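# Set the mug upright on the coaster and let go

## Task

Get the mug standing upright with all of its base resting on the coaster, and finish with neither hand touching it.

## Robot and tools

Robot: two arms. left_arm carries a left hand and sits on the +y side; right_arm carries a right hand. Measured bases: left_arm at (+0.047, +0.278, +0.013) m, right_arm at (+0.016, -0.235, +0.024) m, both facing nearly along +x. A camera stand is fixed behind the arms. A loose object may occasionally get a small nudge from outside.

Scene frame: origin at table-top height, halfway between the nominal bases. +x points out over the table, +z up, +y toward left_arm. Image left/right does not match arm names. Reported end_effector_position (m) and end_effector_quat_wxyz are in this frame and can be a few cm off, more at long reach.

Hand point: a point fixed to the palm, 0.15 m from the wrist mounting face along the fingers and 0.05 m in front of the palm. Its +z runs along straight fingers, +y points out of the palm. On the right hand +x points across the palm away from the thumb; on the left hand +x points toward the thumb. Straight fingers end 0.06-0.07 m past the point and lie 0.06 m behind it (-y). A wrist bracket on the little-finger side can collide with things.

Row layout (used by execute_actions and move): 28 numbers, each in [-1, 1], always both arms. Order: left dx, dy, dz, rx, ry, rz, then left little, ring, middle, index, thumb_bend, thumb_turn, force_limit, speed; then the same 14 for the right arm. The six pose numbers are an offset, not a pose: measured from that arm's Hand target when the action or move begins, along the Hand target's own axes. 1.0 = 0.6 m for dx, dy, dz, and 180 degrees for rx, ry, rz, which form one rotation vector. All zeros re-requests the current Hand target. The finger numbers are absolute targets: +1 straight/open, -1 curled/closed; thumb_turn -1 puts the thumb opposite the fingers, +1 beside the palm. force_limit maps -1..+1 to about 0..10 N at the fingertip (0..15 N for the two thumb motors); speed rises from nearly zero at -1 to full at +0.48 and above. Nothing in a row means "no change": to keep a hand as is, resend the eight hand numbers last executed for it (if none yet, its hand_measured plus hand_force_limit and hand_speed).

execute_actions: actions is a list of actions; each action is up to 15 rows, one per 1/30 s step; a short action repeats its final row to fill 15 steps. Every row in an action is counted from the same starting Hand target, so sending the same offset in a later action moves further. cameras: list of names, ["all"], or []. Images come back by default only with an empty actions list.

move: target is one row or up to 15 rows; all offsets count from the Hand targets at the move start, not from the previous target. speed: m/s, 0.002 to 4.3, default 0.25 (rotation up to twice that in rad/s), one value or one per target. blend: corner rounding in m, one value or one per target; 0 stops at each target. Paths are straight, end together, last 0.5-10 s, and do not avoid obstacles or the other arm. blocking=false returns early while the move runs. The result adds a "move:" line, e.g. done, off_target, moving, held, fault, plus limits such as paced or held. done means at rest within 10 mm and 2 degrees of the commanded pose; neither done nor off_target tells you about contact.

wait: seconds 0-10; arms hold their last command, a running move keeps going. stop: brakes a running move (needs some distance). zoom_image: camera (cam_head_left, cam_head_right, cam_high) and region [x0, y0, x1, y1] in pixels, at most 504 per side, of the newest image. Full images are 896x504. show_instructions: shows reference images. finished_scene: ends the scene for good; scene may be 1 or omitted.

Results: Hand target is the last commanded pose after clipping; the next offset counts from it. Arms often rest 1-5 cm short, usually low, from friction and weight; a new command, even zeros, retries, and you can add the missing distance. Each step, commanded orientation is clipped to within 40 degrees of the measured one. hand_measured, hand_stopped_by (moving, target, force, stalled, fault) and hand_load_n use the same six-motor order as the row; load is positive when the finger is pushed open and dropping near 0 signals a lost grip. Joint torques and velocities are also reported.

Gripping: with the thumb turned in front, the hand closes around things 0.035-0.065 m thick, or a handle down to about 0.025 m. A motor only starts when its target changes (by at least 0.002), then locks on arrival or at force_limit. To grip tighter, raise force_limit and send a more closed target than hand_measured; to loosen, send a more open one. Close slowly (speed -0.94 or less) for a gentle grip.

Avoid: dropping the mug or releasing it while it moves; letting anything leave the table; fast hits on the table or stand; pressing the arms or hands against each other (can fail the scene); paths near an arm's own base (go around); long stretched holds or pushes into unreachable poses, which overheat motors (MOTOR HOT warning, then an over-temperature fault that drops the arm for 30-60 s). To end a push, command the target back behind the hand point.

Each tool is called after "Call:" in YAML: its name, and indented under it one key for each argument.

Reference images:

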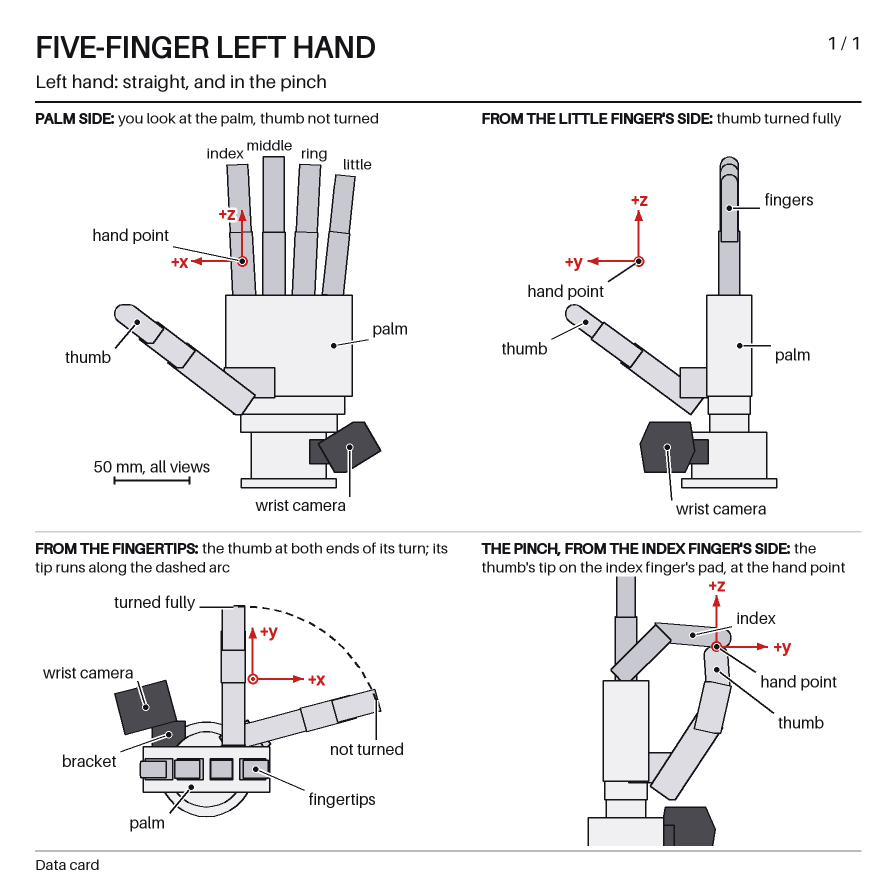

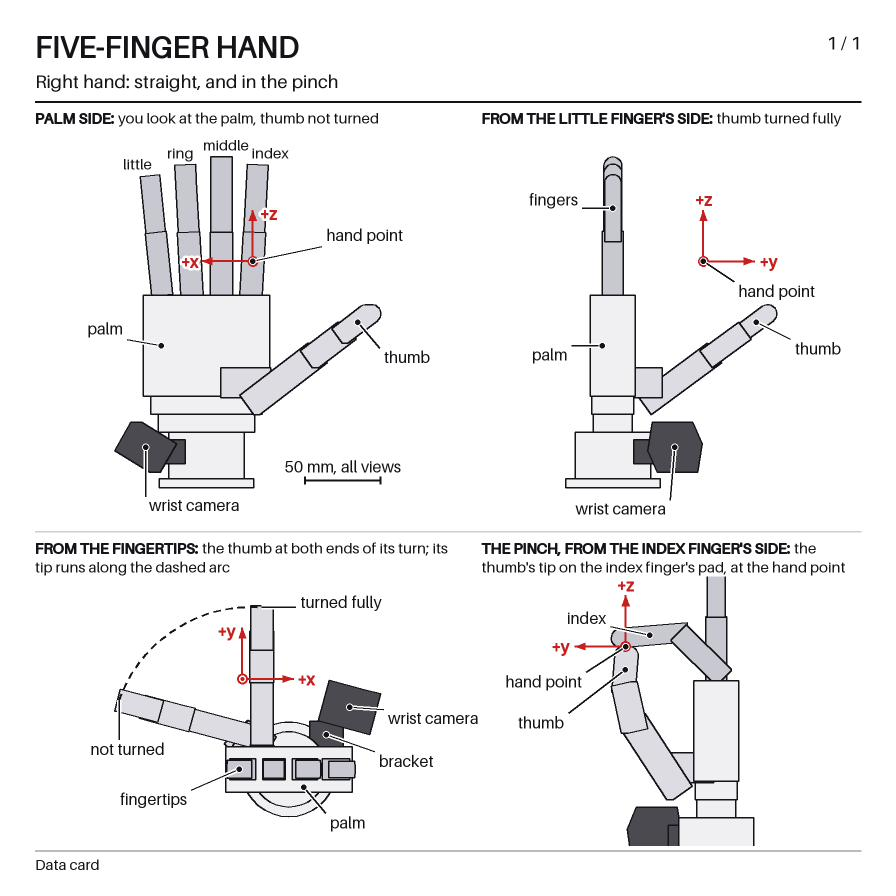

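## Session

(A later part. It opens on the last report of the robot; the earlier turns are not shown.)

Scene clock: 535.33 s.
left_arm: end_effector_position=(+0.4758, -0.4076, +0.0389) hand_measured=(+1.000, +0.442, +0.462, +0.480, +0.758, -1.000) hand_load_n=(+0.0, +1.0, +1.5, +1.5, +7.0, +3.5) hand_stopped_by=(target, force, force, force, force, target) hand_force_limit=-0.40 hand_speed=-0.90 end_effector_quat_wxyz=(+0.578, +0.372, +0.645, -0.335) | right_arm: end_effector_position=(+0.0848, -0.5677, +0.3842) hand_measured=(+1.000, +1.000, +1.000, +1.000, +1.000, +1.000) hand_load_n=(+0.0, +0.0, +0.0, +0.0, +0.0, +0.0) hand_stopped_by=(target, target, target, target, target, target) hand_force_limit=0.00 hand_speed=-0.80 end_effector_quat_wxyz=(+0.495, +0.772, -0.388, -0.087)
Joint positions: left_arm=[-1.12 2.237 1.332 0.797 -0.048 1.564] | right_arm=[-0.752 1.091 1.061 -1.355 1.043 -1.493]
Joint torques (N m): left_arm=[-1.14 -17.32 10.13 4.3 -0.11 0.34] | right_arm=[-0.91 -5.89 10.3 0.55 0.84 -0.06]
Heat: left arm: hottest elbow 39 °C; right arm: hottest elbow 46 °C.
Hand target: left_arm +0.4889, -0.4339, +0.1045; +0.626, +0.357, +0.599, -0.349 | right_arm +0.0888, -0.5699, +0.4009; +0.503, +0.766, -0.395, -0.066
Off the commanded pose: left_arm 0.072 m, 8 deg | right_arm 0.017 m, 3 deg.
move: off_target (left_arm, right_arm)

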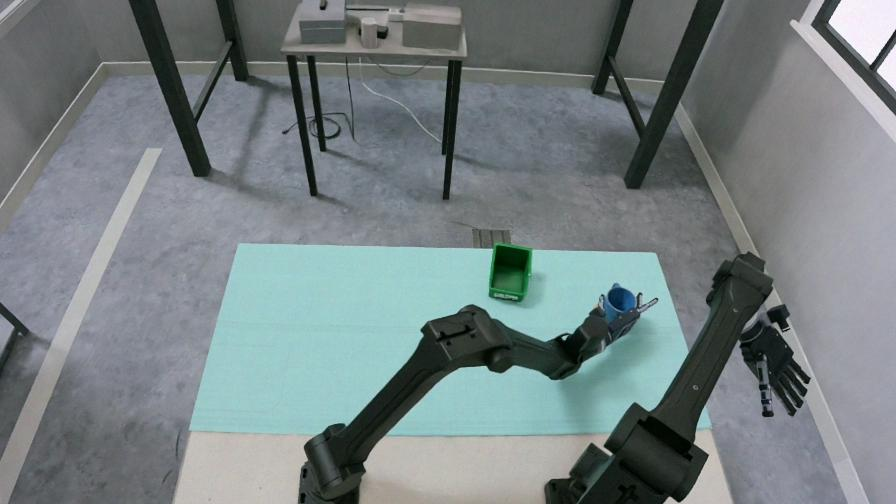

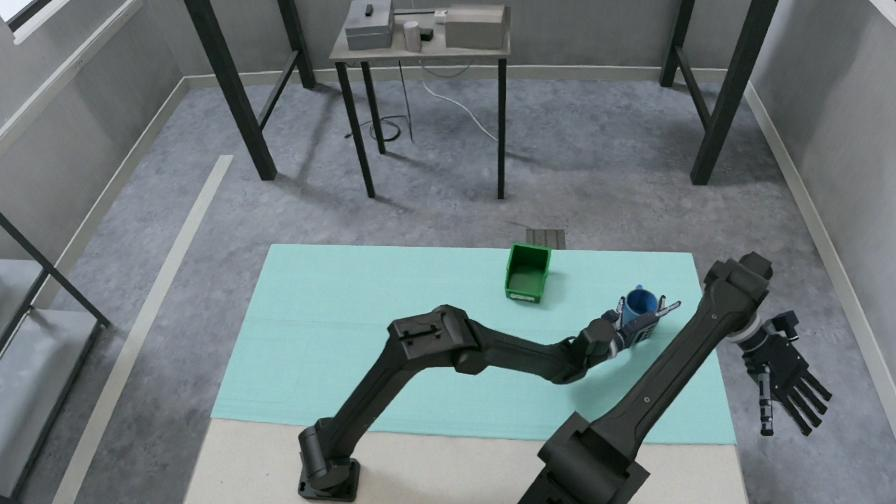

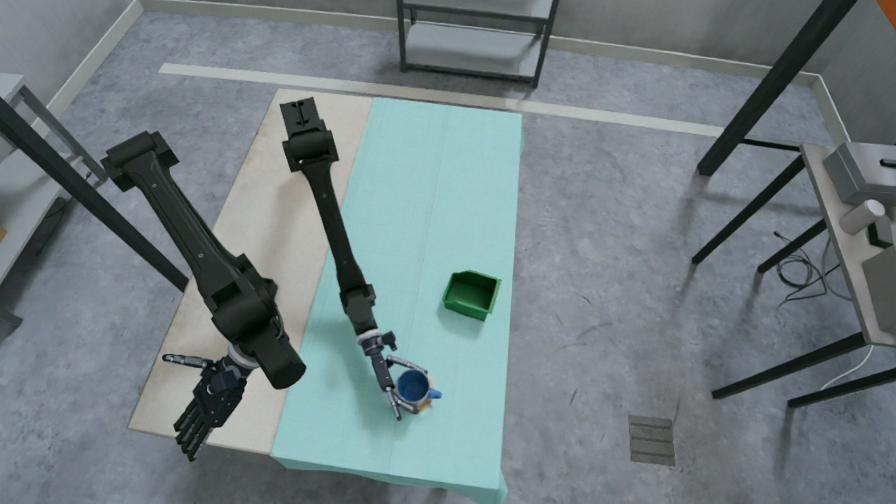

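Call:
move:
  target:
    - [-0.008,0,0,0,0,0, 1,-0.6,-0.6,-0.62,0.755,-1,-0.4,-0.9, 0,0,0,0,0,0,1,1,1,1,1,1,0,-0.8]
    - [-0.008,0,0,0,0,0, 1,1,1,1,1,-1,-0.4,-0.7, 0,0,0,0,0,0,1,1,1,1,1,1,0,-0.8]
  speed: 0.04
  cameras: ["all"]

Call:
zoom_image:
  camera: "cam_high"
  region: [350, 330, 470, 430]

Call:
zoom_image:
  camera: "cam_head_right"
  region: [570, 240, 700, 350]

Scene clock: 549.73 s.
left_arm: end_effector_position=(+0.4813, -0.4150, +0.0565) hand_measured=(+1.000, +1.000, +1.000, +1.000, +1.000, -1.000) hand_load_n=(+0.0, +0.0, +0.0, +0.0, +0.0, +0.0) hand_stopped_by=(target, target, target, target, target, target) hand_force_limit=-0.40 hand_speed=-0.70 end_effector_quat_wxyz=(+0.593, +0.370, +0.632, -0.335) | right_arm: end_effector_position=(+0.0848, -0.5677, +0.3842) hand_measured=(+1.000, +1.000, +1.000, +1.000, +1.000, +1.000) hand_load_n=(+0.0, +0.0, +0.0, +0.0, +0.0, +0.0) hand_stopped_by=(target, target, target, target, target, target) hand_force_limit=0.00 hand_speed=-0.80 end_effector_quat_wxyz=(+0.495, +0.772, -0.388, -0.087)
Joint positions: left_arm=[-1.12 2.236 1.356 0.808 -0.053 1.584] | right_arm=[-0.752 1.091 1.061 -1.355 1.043 -1.493]
Joint torques (N m): left_arm=[-0.62 -17.38 8.87 3.41 -0.05 0.15] | right_arm=[-0.56 -6.18 10.33 0.59 0.83 -0.07]
Heat: left arm: hottest elbow 38 °C; right arm: hottest elbow 47 °C.
Hand target: left_arm +0.4887, -0.4339, +0.1093; +0.626, +0.357, +0.599, -0.349 | right_arm +0.0888, -0.5699, +0.4009; +0.503, +0.766, -0.395, -0.066
Off the commanded pose: left_arm 0.057 m, 6 deg | right_arm 0.017 m, 3 deg.
move: off_target (left_arm, right_arm); target 2's new numbers were sent with left_arm's hand 0.076 m and 8 deg from that target

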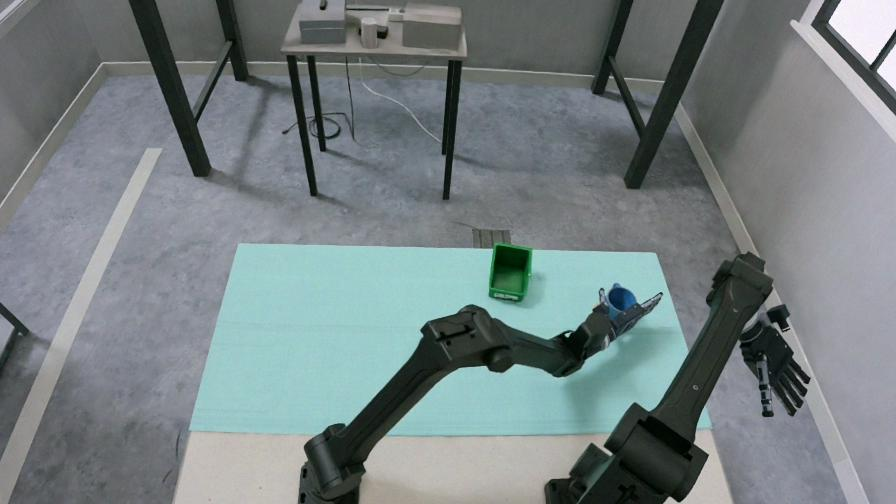

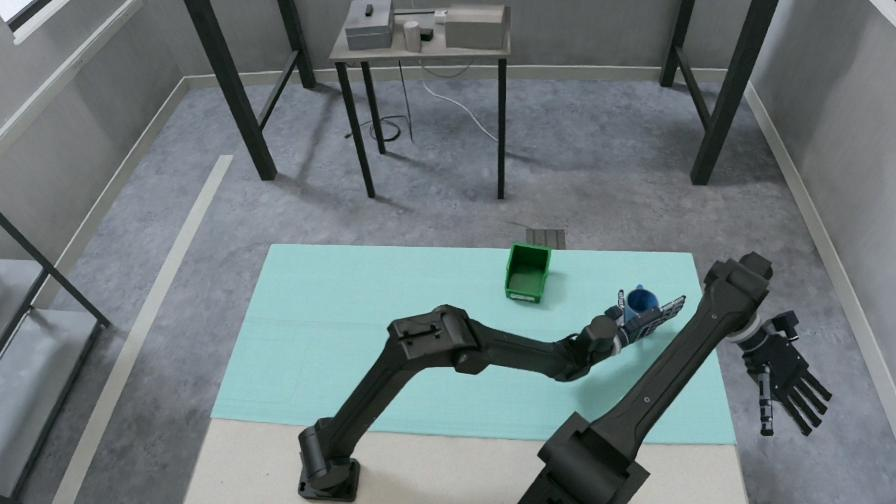

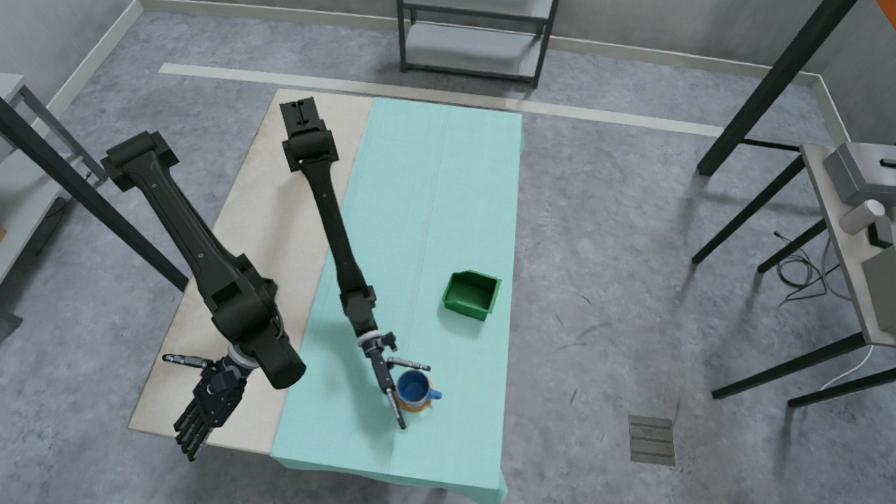

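Scaled by 4.200 from the camera's 896x504 image, which has a finer 1280x720 frame.

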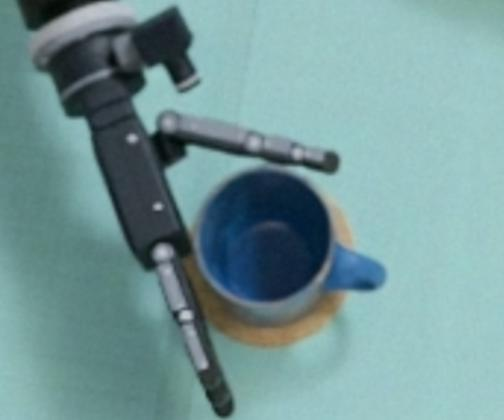

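Scaled by 3.877 from the camera's 896x504 image, which has a finer 1280x720 frame.

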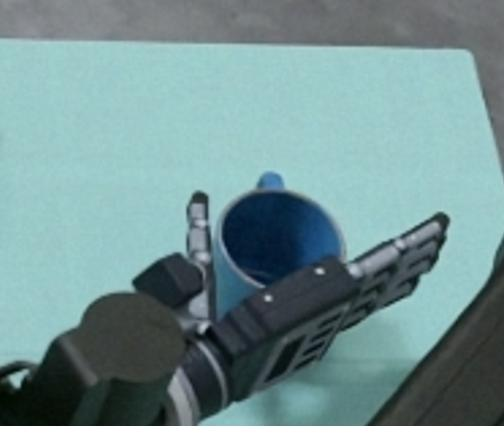

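Call:
move:
  target:
    - [0,-0.012,-0.02,0,0,0, 1,1,1,1,1,-1,-0.4,-0.7, 0,0,0,0,0,0,1,1,1,1,1,1,0,-0.8]
    - [0,-0.014,-0.25,0,0,0, 1,1,1,1,1,-1,-0.4,-0.7, 0,0,0,0,0,0,1,1,1,1,1,1,0,-0.8]
  speed: [0.03,0.08]
  blend: [0.005,0]
  cameras: ["all"]

Call:
zoom_image:
  camera: "cam_high"
  region: [350, 330, 470, 430]

Call:
zoom_image:
  camera: "cam_head_right"
  region: [570, 240, 700, 350]

Scene clock: 568.07 s.
left_arm: end_effector_position=(+0.4055, -0.3035, +0.0746) hand_measured=(+1.000, +1.000, +1.000, +1.000, +1.000, -1.000) hand_load_n=(+0.0, +0.0, +0.0, +0.0, +0.0, +0.5) hand_stopped_by=(target, target, target, target, target, target) hand_force_limit=-0.40 hand_speed=-0.70 end_effector_quat_wxyz=(+0.603, +0.366, +0.620, -0.344) | right_arm: end_effector_position=(+0.0848, -0.5677, +0.3842) hand_measured=(+1.000, +1.000, +1.000, +1.000, +1.000, +1.000) hand_load_n=(+0.0, +0.0, +0.0, +0.0, +0.0, +0.0) hand_stopped_by=(target, target, target, target, target, target) hand_force_limit=0.00 hand_speed=-0.80 end_effector_quat_wxyz=(+0.495, +0.772, -0.388, -0.087)
Joint positions: left_arm=[-1.15 2.016 0.908 1.071 -0.076 1.584] | right_arm=[-0.752 1.091 1.061 -1.355 1.043 -1.493]
Joint torques (N m): left_arm=[-0.62 -13.86 4.34 3.48 -0.2 0.15] | right_arm=[-0.91 -6.01 10.35 0.61 0.86 -0.06]
Heat: left arm: hottest elbow 37 °C; right arm: hottest elbow 47 °C.
Hand target: left_arm +0.4065, -0.3082, +0.1049; +0.626, +0.357, +0.599, -0.349 | right_arm +0.0888, -0.5699, +0.4009; +0.503, +0.766, -0.395, -0.066
Off the commanded pose: left_arm 0.031 m, 4 deg | right_arm 0.017 m, 3 deg.
move: off_target (left_arm, right_arm)

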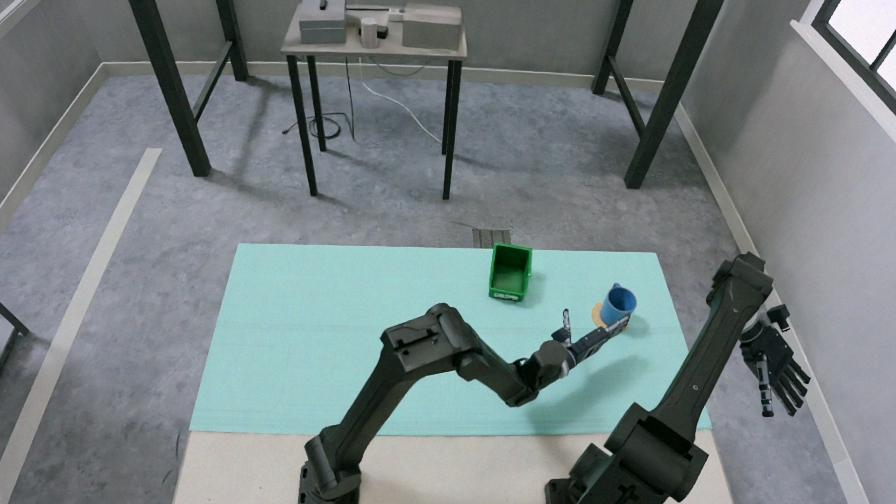

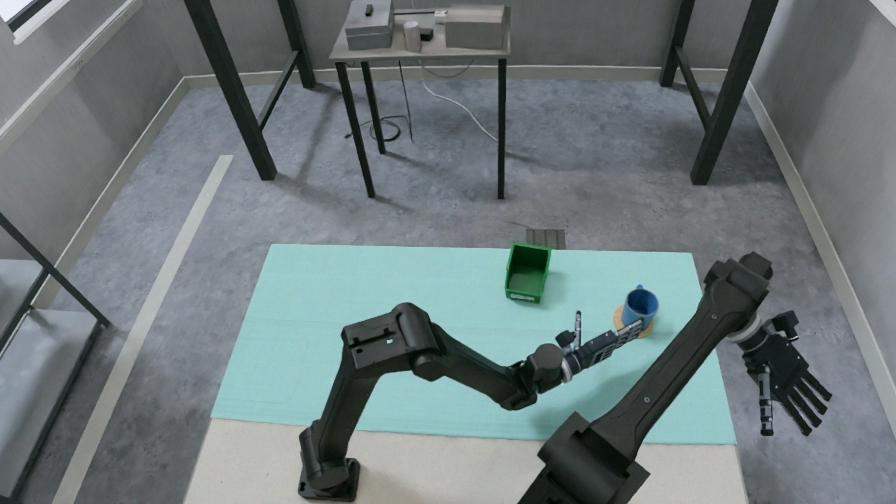

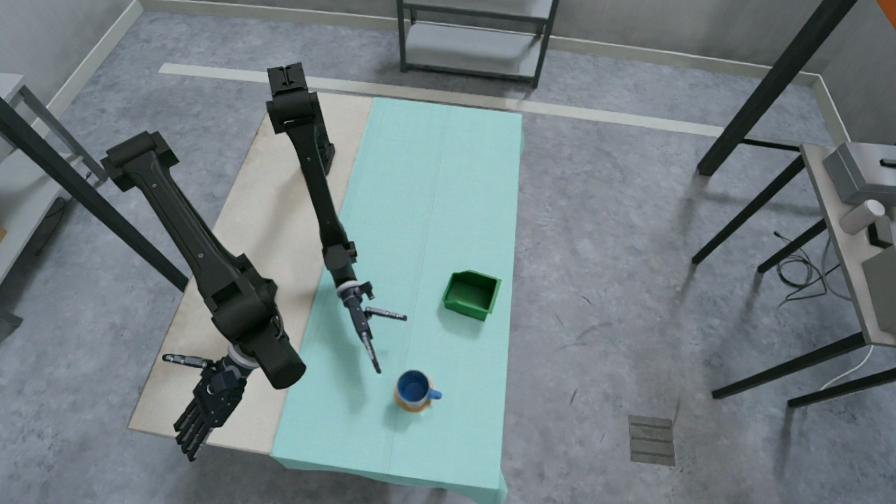

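Scaled by 4.200 from the camera's 896x504 image, which has a finer 1280x720 frame.

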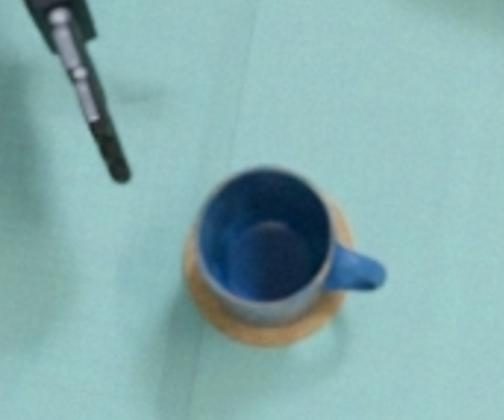

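Scaled by 3.877 from the camera's 896x504 image, which has a finer 1280x720 frame.

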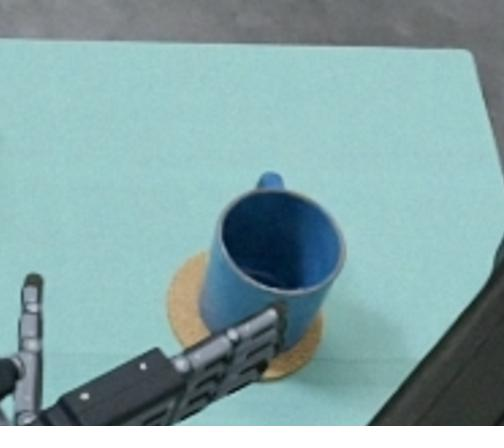

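Call:
move:
  target: [-0.1,0,-0.12,0,0,0, 1,1,1,1,1,-1,-0.4,-0.7, 0,0,0,0,0,0,1,1,1,1,1,1,0,-0.8]
  speed: 0.15
  cameras: ["all"]

Call:
zoom_image:
  camera: "cam_head_left"
  region: [560, 260, 660, 350]

Call:
zoom_image:
  camera: "cam_head_right"
  region: [590, 260, 690, 350]

Scene clock: 579.77 s.
left_arm: end_effector_position=(+0.3678, -0.2436, +0.1475) hand_measured=(+1.000, +1.000, +1.000, +1.000, +1.000, -1.000) hand_load_n=(+0.0, +0.0, +0.0, -0.5, +0.0, +0.5) hand_stopped_by=(target, target, target, target, target, target) hand_force_limit=-0.40 hand_speed=-0.70 end_effector_quat_wxyz=(+0.615, +0.358, +0.608, -0.351) | right_arm: end_effector_position=(+0.0848, -0.5677, +0.3842) hand_measured=(+1.000, +1.000, +1.000, +1.000, +1.000, +1.000) hand_load_n=(+0.5, +0.0, +0.0, +0.0, +0.0, +0.0) hand_stopped_by=(target, target, target, target, target, target) hand_force_limit=0.00 hand_speed=-0.80 end_effector_quat_wxyz=(+0.495, +0.772, -0.388, -0.087)
Joint positions: left_arm=[-1.17 1.737 0.698 1.042 -0.096 1.585] | right_arm=[-0.752 1.091 1.061 -1.355 1.043 -1.493]
Joint torques (N m): left_arm=[-0.73 -10.23 4.75 2.29 -0.19 0.16] | right_arm=[-0.79 -5.89 10.35 0.58 0.84 -0.07]
Heat: left arm: hottest elbow 36 °C; right arm: hottest elbow 47 °C.
Hand target: left_arm +0.3682, -0.2453, +0.1629; +0.626, +0.357, +0.599, -0.349 | right_arm +0.0888, -0.5699, +0.4009; +0.503, +0.766, -0.395, -0.066
Off the commanded pose: left_arm 0.015 m, 2 deg | right_arm 0.017 m, 3 deg.
move: off_target (left_arm, right_arm)

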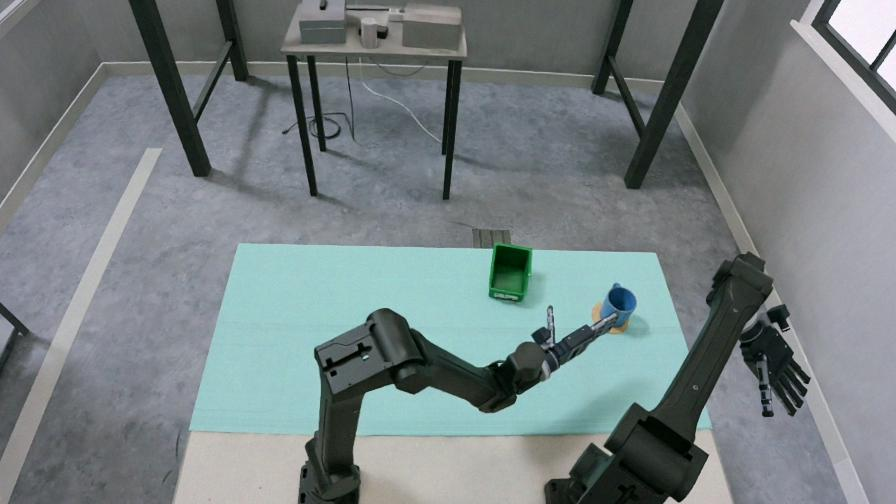

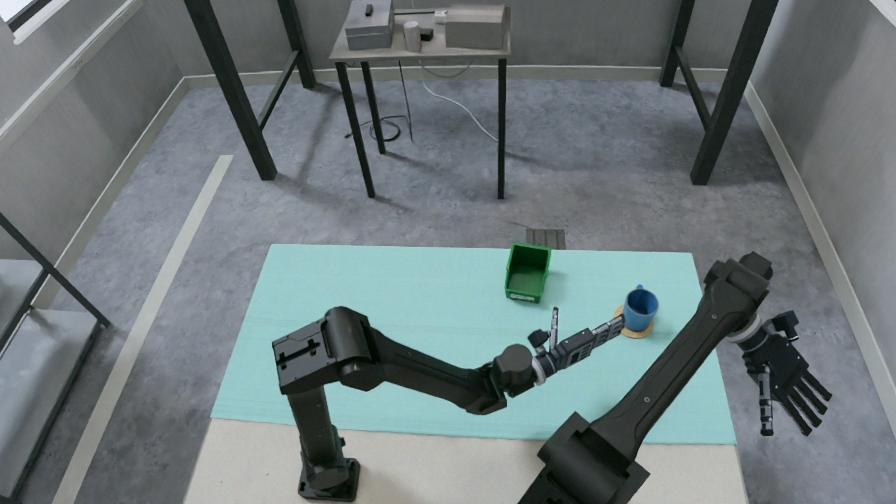

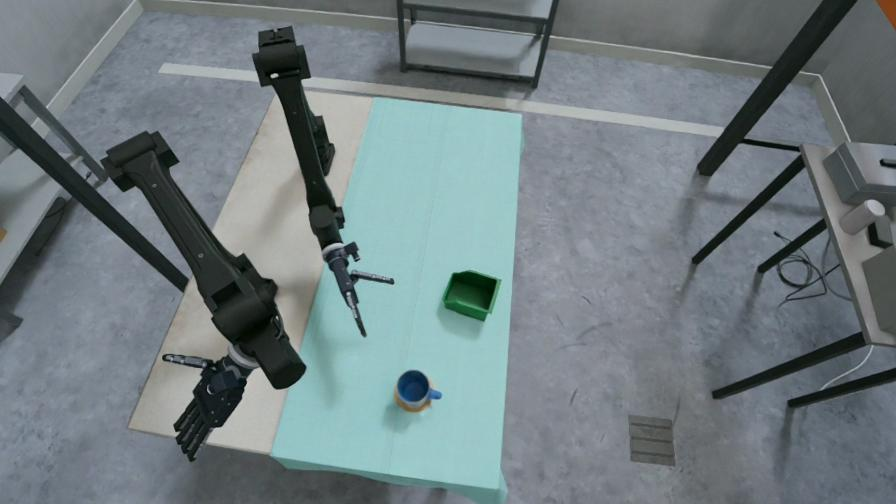

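Scaled by 5.040 from the camera's 896x504 image, which has a finer 1280x720 frame.

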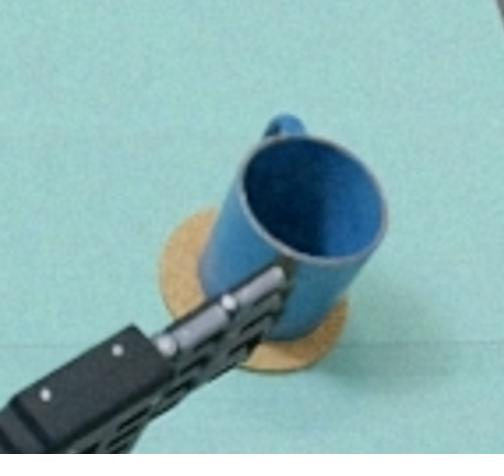

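Scaled by 5.040 from the camera's 896x504 image, which has a finer 1280x720 frame.

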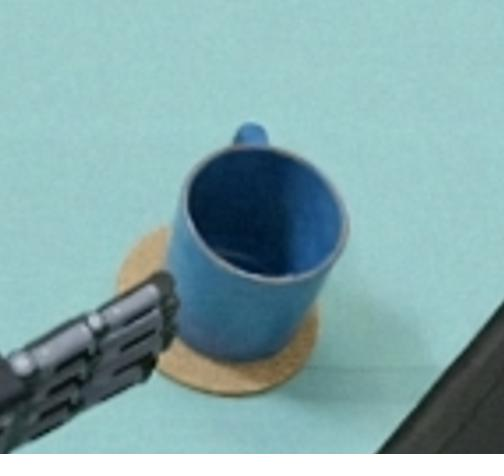

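Call:
zoom_image:
  camera: "cam_high"
  region: [385, 360, 445, 420]

Call:
zoom_image:
  camera: "cam_head_right"
  region: [605, 275, 665, 345]

Call:
zoom_image:
  camera: "cam_head_left"
  region: [585, 275, 645, 345]

Scaled by 8.400 from the camera's 896x504 image, which has a finer 1280x720 frame.

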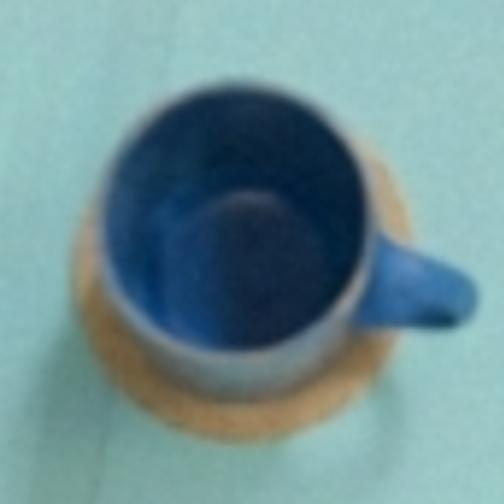

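Scaled by 7.200 from the camera's 896x504 image, which has a finer 1280x720 frame.

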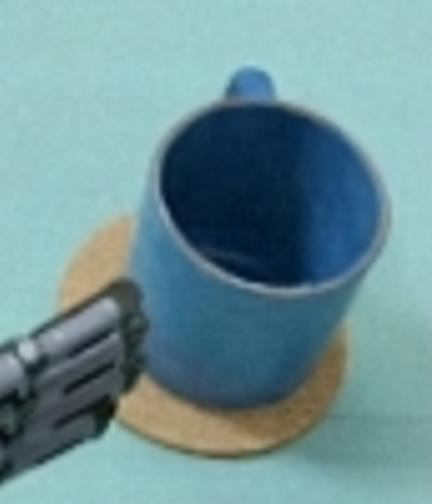

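Scaled by 7.200 from the camera's 896x504 image, which has a finer 1280x720 frame.

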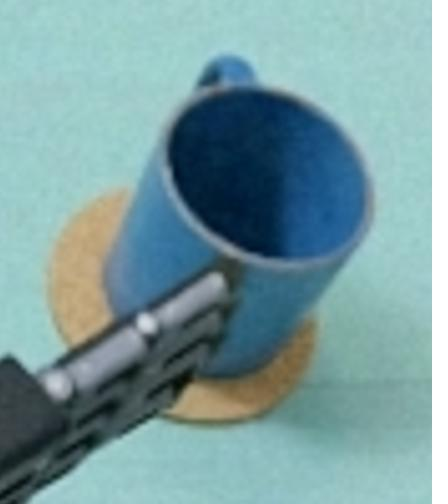

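Call:
move:
  target: [-0.12,-0.1,-0.3,0,0,0, 1,1,1,1,1,-1,-0.4,-0.7, 0,0,0,0,0,0,1,1,1,1,1,1,0,-0.8]
  speed: 0.25
  cameras: ["all"]

Call:
zoom_image:
  camera: "cam_head_right"
  region: [605, 275, 665, 345]

Call:
zoom_image:
  camera: "cam_head_left"
  region: [585, 275, 645, 345]

Scene clock: 624.47 s.
left_arm: end_effector_position=(+0.2239, -0.1182, +0.2166) hand_measured=(+1.000, +1.000, +1.000, +1.000, +1.000, -1.000) hand_load_n=(+0.0, +0.0, +0.0, +0.0, +0.5, +0.0) hand_stopped_by=(target, target, target, target, target, target) hand_force_limit=-0.40 hand_speed=-0.70 end_effector_quat_wxyz=(+0.618, +0.361, +0.606, -0.349) | right_arm: end_effector_position=(+0.0848, -0.5677, +0.3842) hand_measured=(+1.000, +1.000, +1.000, +1.000, +1.000, +1.000) hand_load_n=(+0.0, +0.0, +0.0, +0.0, +0.0, +0.0) hand_stopped_by=(target, target, target, target, target, target) hand_force_limit=0.00 hand_speed=-0.80 end_effector_quat_wxyz=(+0.495, +0.772, -0.388, -0.087)
Joint positions: left_arm=[-1.485 1.105 0.327 0.785 -0.41 1.597] | right_arm=[-0.752 1.091 1.061 -1.355 1.043 -1.493]
Joint torques (N m): left_arm=[-0.85 -3.08 6.32 2.21 -0.16 0.12] | right_arm=[-0.5 -5.95 10.37 0.58 0.85 -0.07]
Heat: left arm: hottest elbow 33 °C; right arm: hottest elbow 47 °C.
Hand target: left_arm +0.2235, -0.1188, +0.2282; +0.626, +0.357, +0.599, -0.349 | right_arm +0.0888, -0.5699, +0.4009; +0.503, +0.766, -0.395, -0.066
Off the commanded pose: left_arm 0.012 m, 1 deg | right_arm 0.017 m, 3 deg.
move: off_target (left_arm, right_arm)

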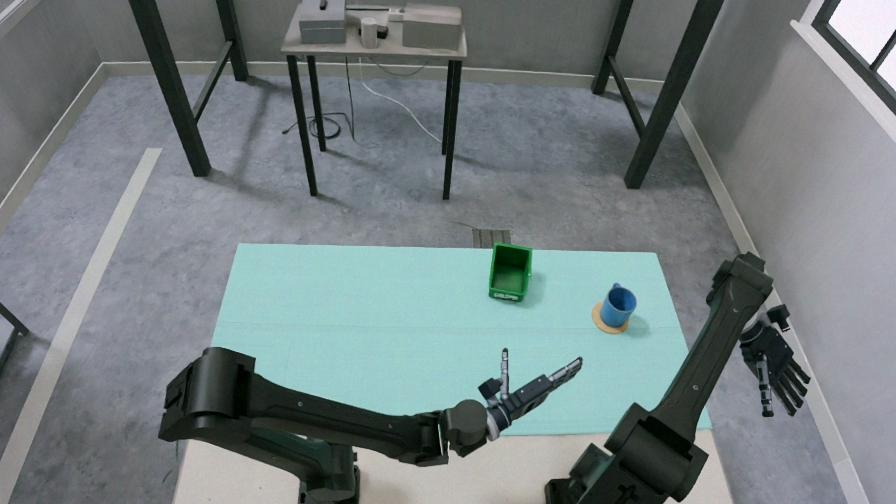

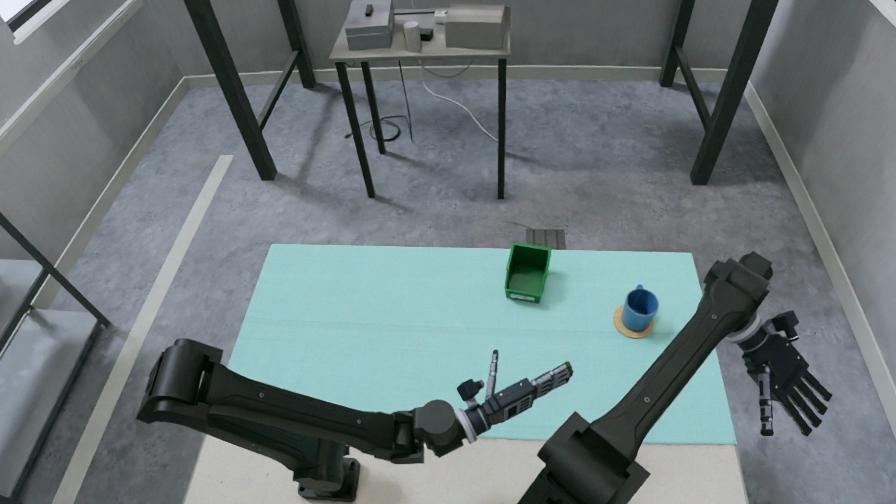

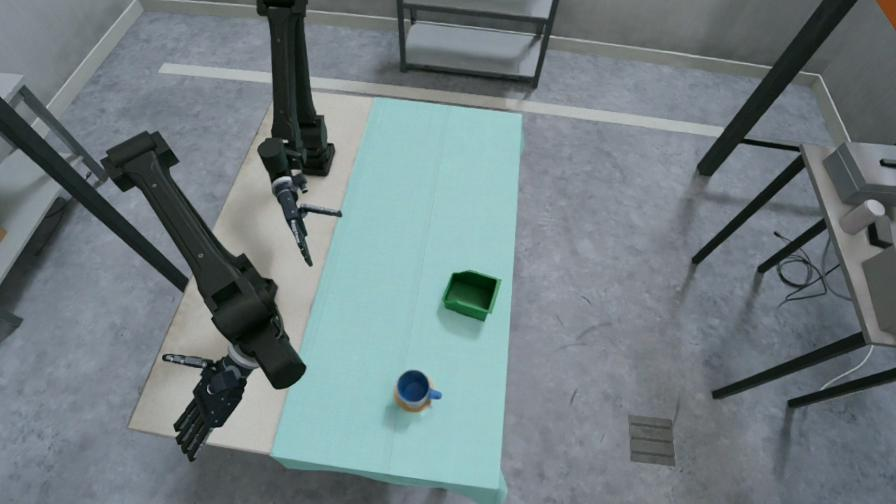

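Scaled by 7.200 from the camera's 896x504 image, which has a finer 1280x720 frame.

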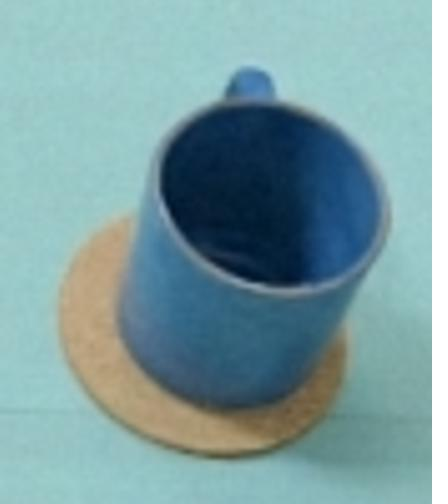

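Scaled by 7.200 from the camera's 896x504 image, which has a finer 1280x720 frame.

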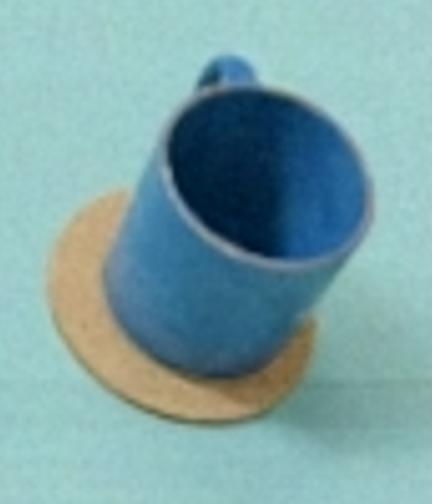

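Call:
finished_scene:

The scene is finished: the task was done.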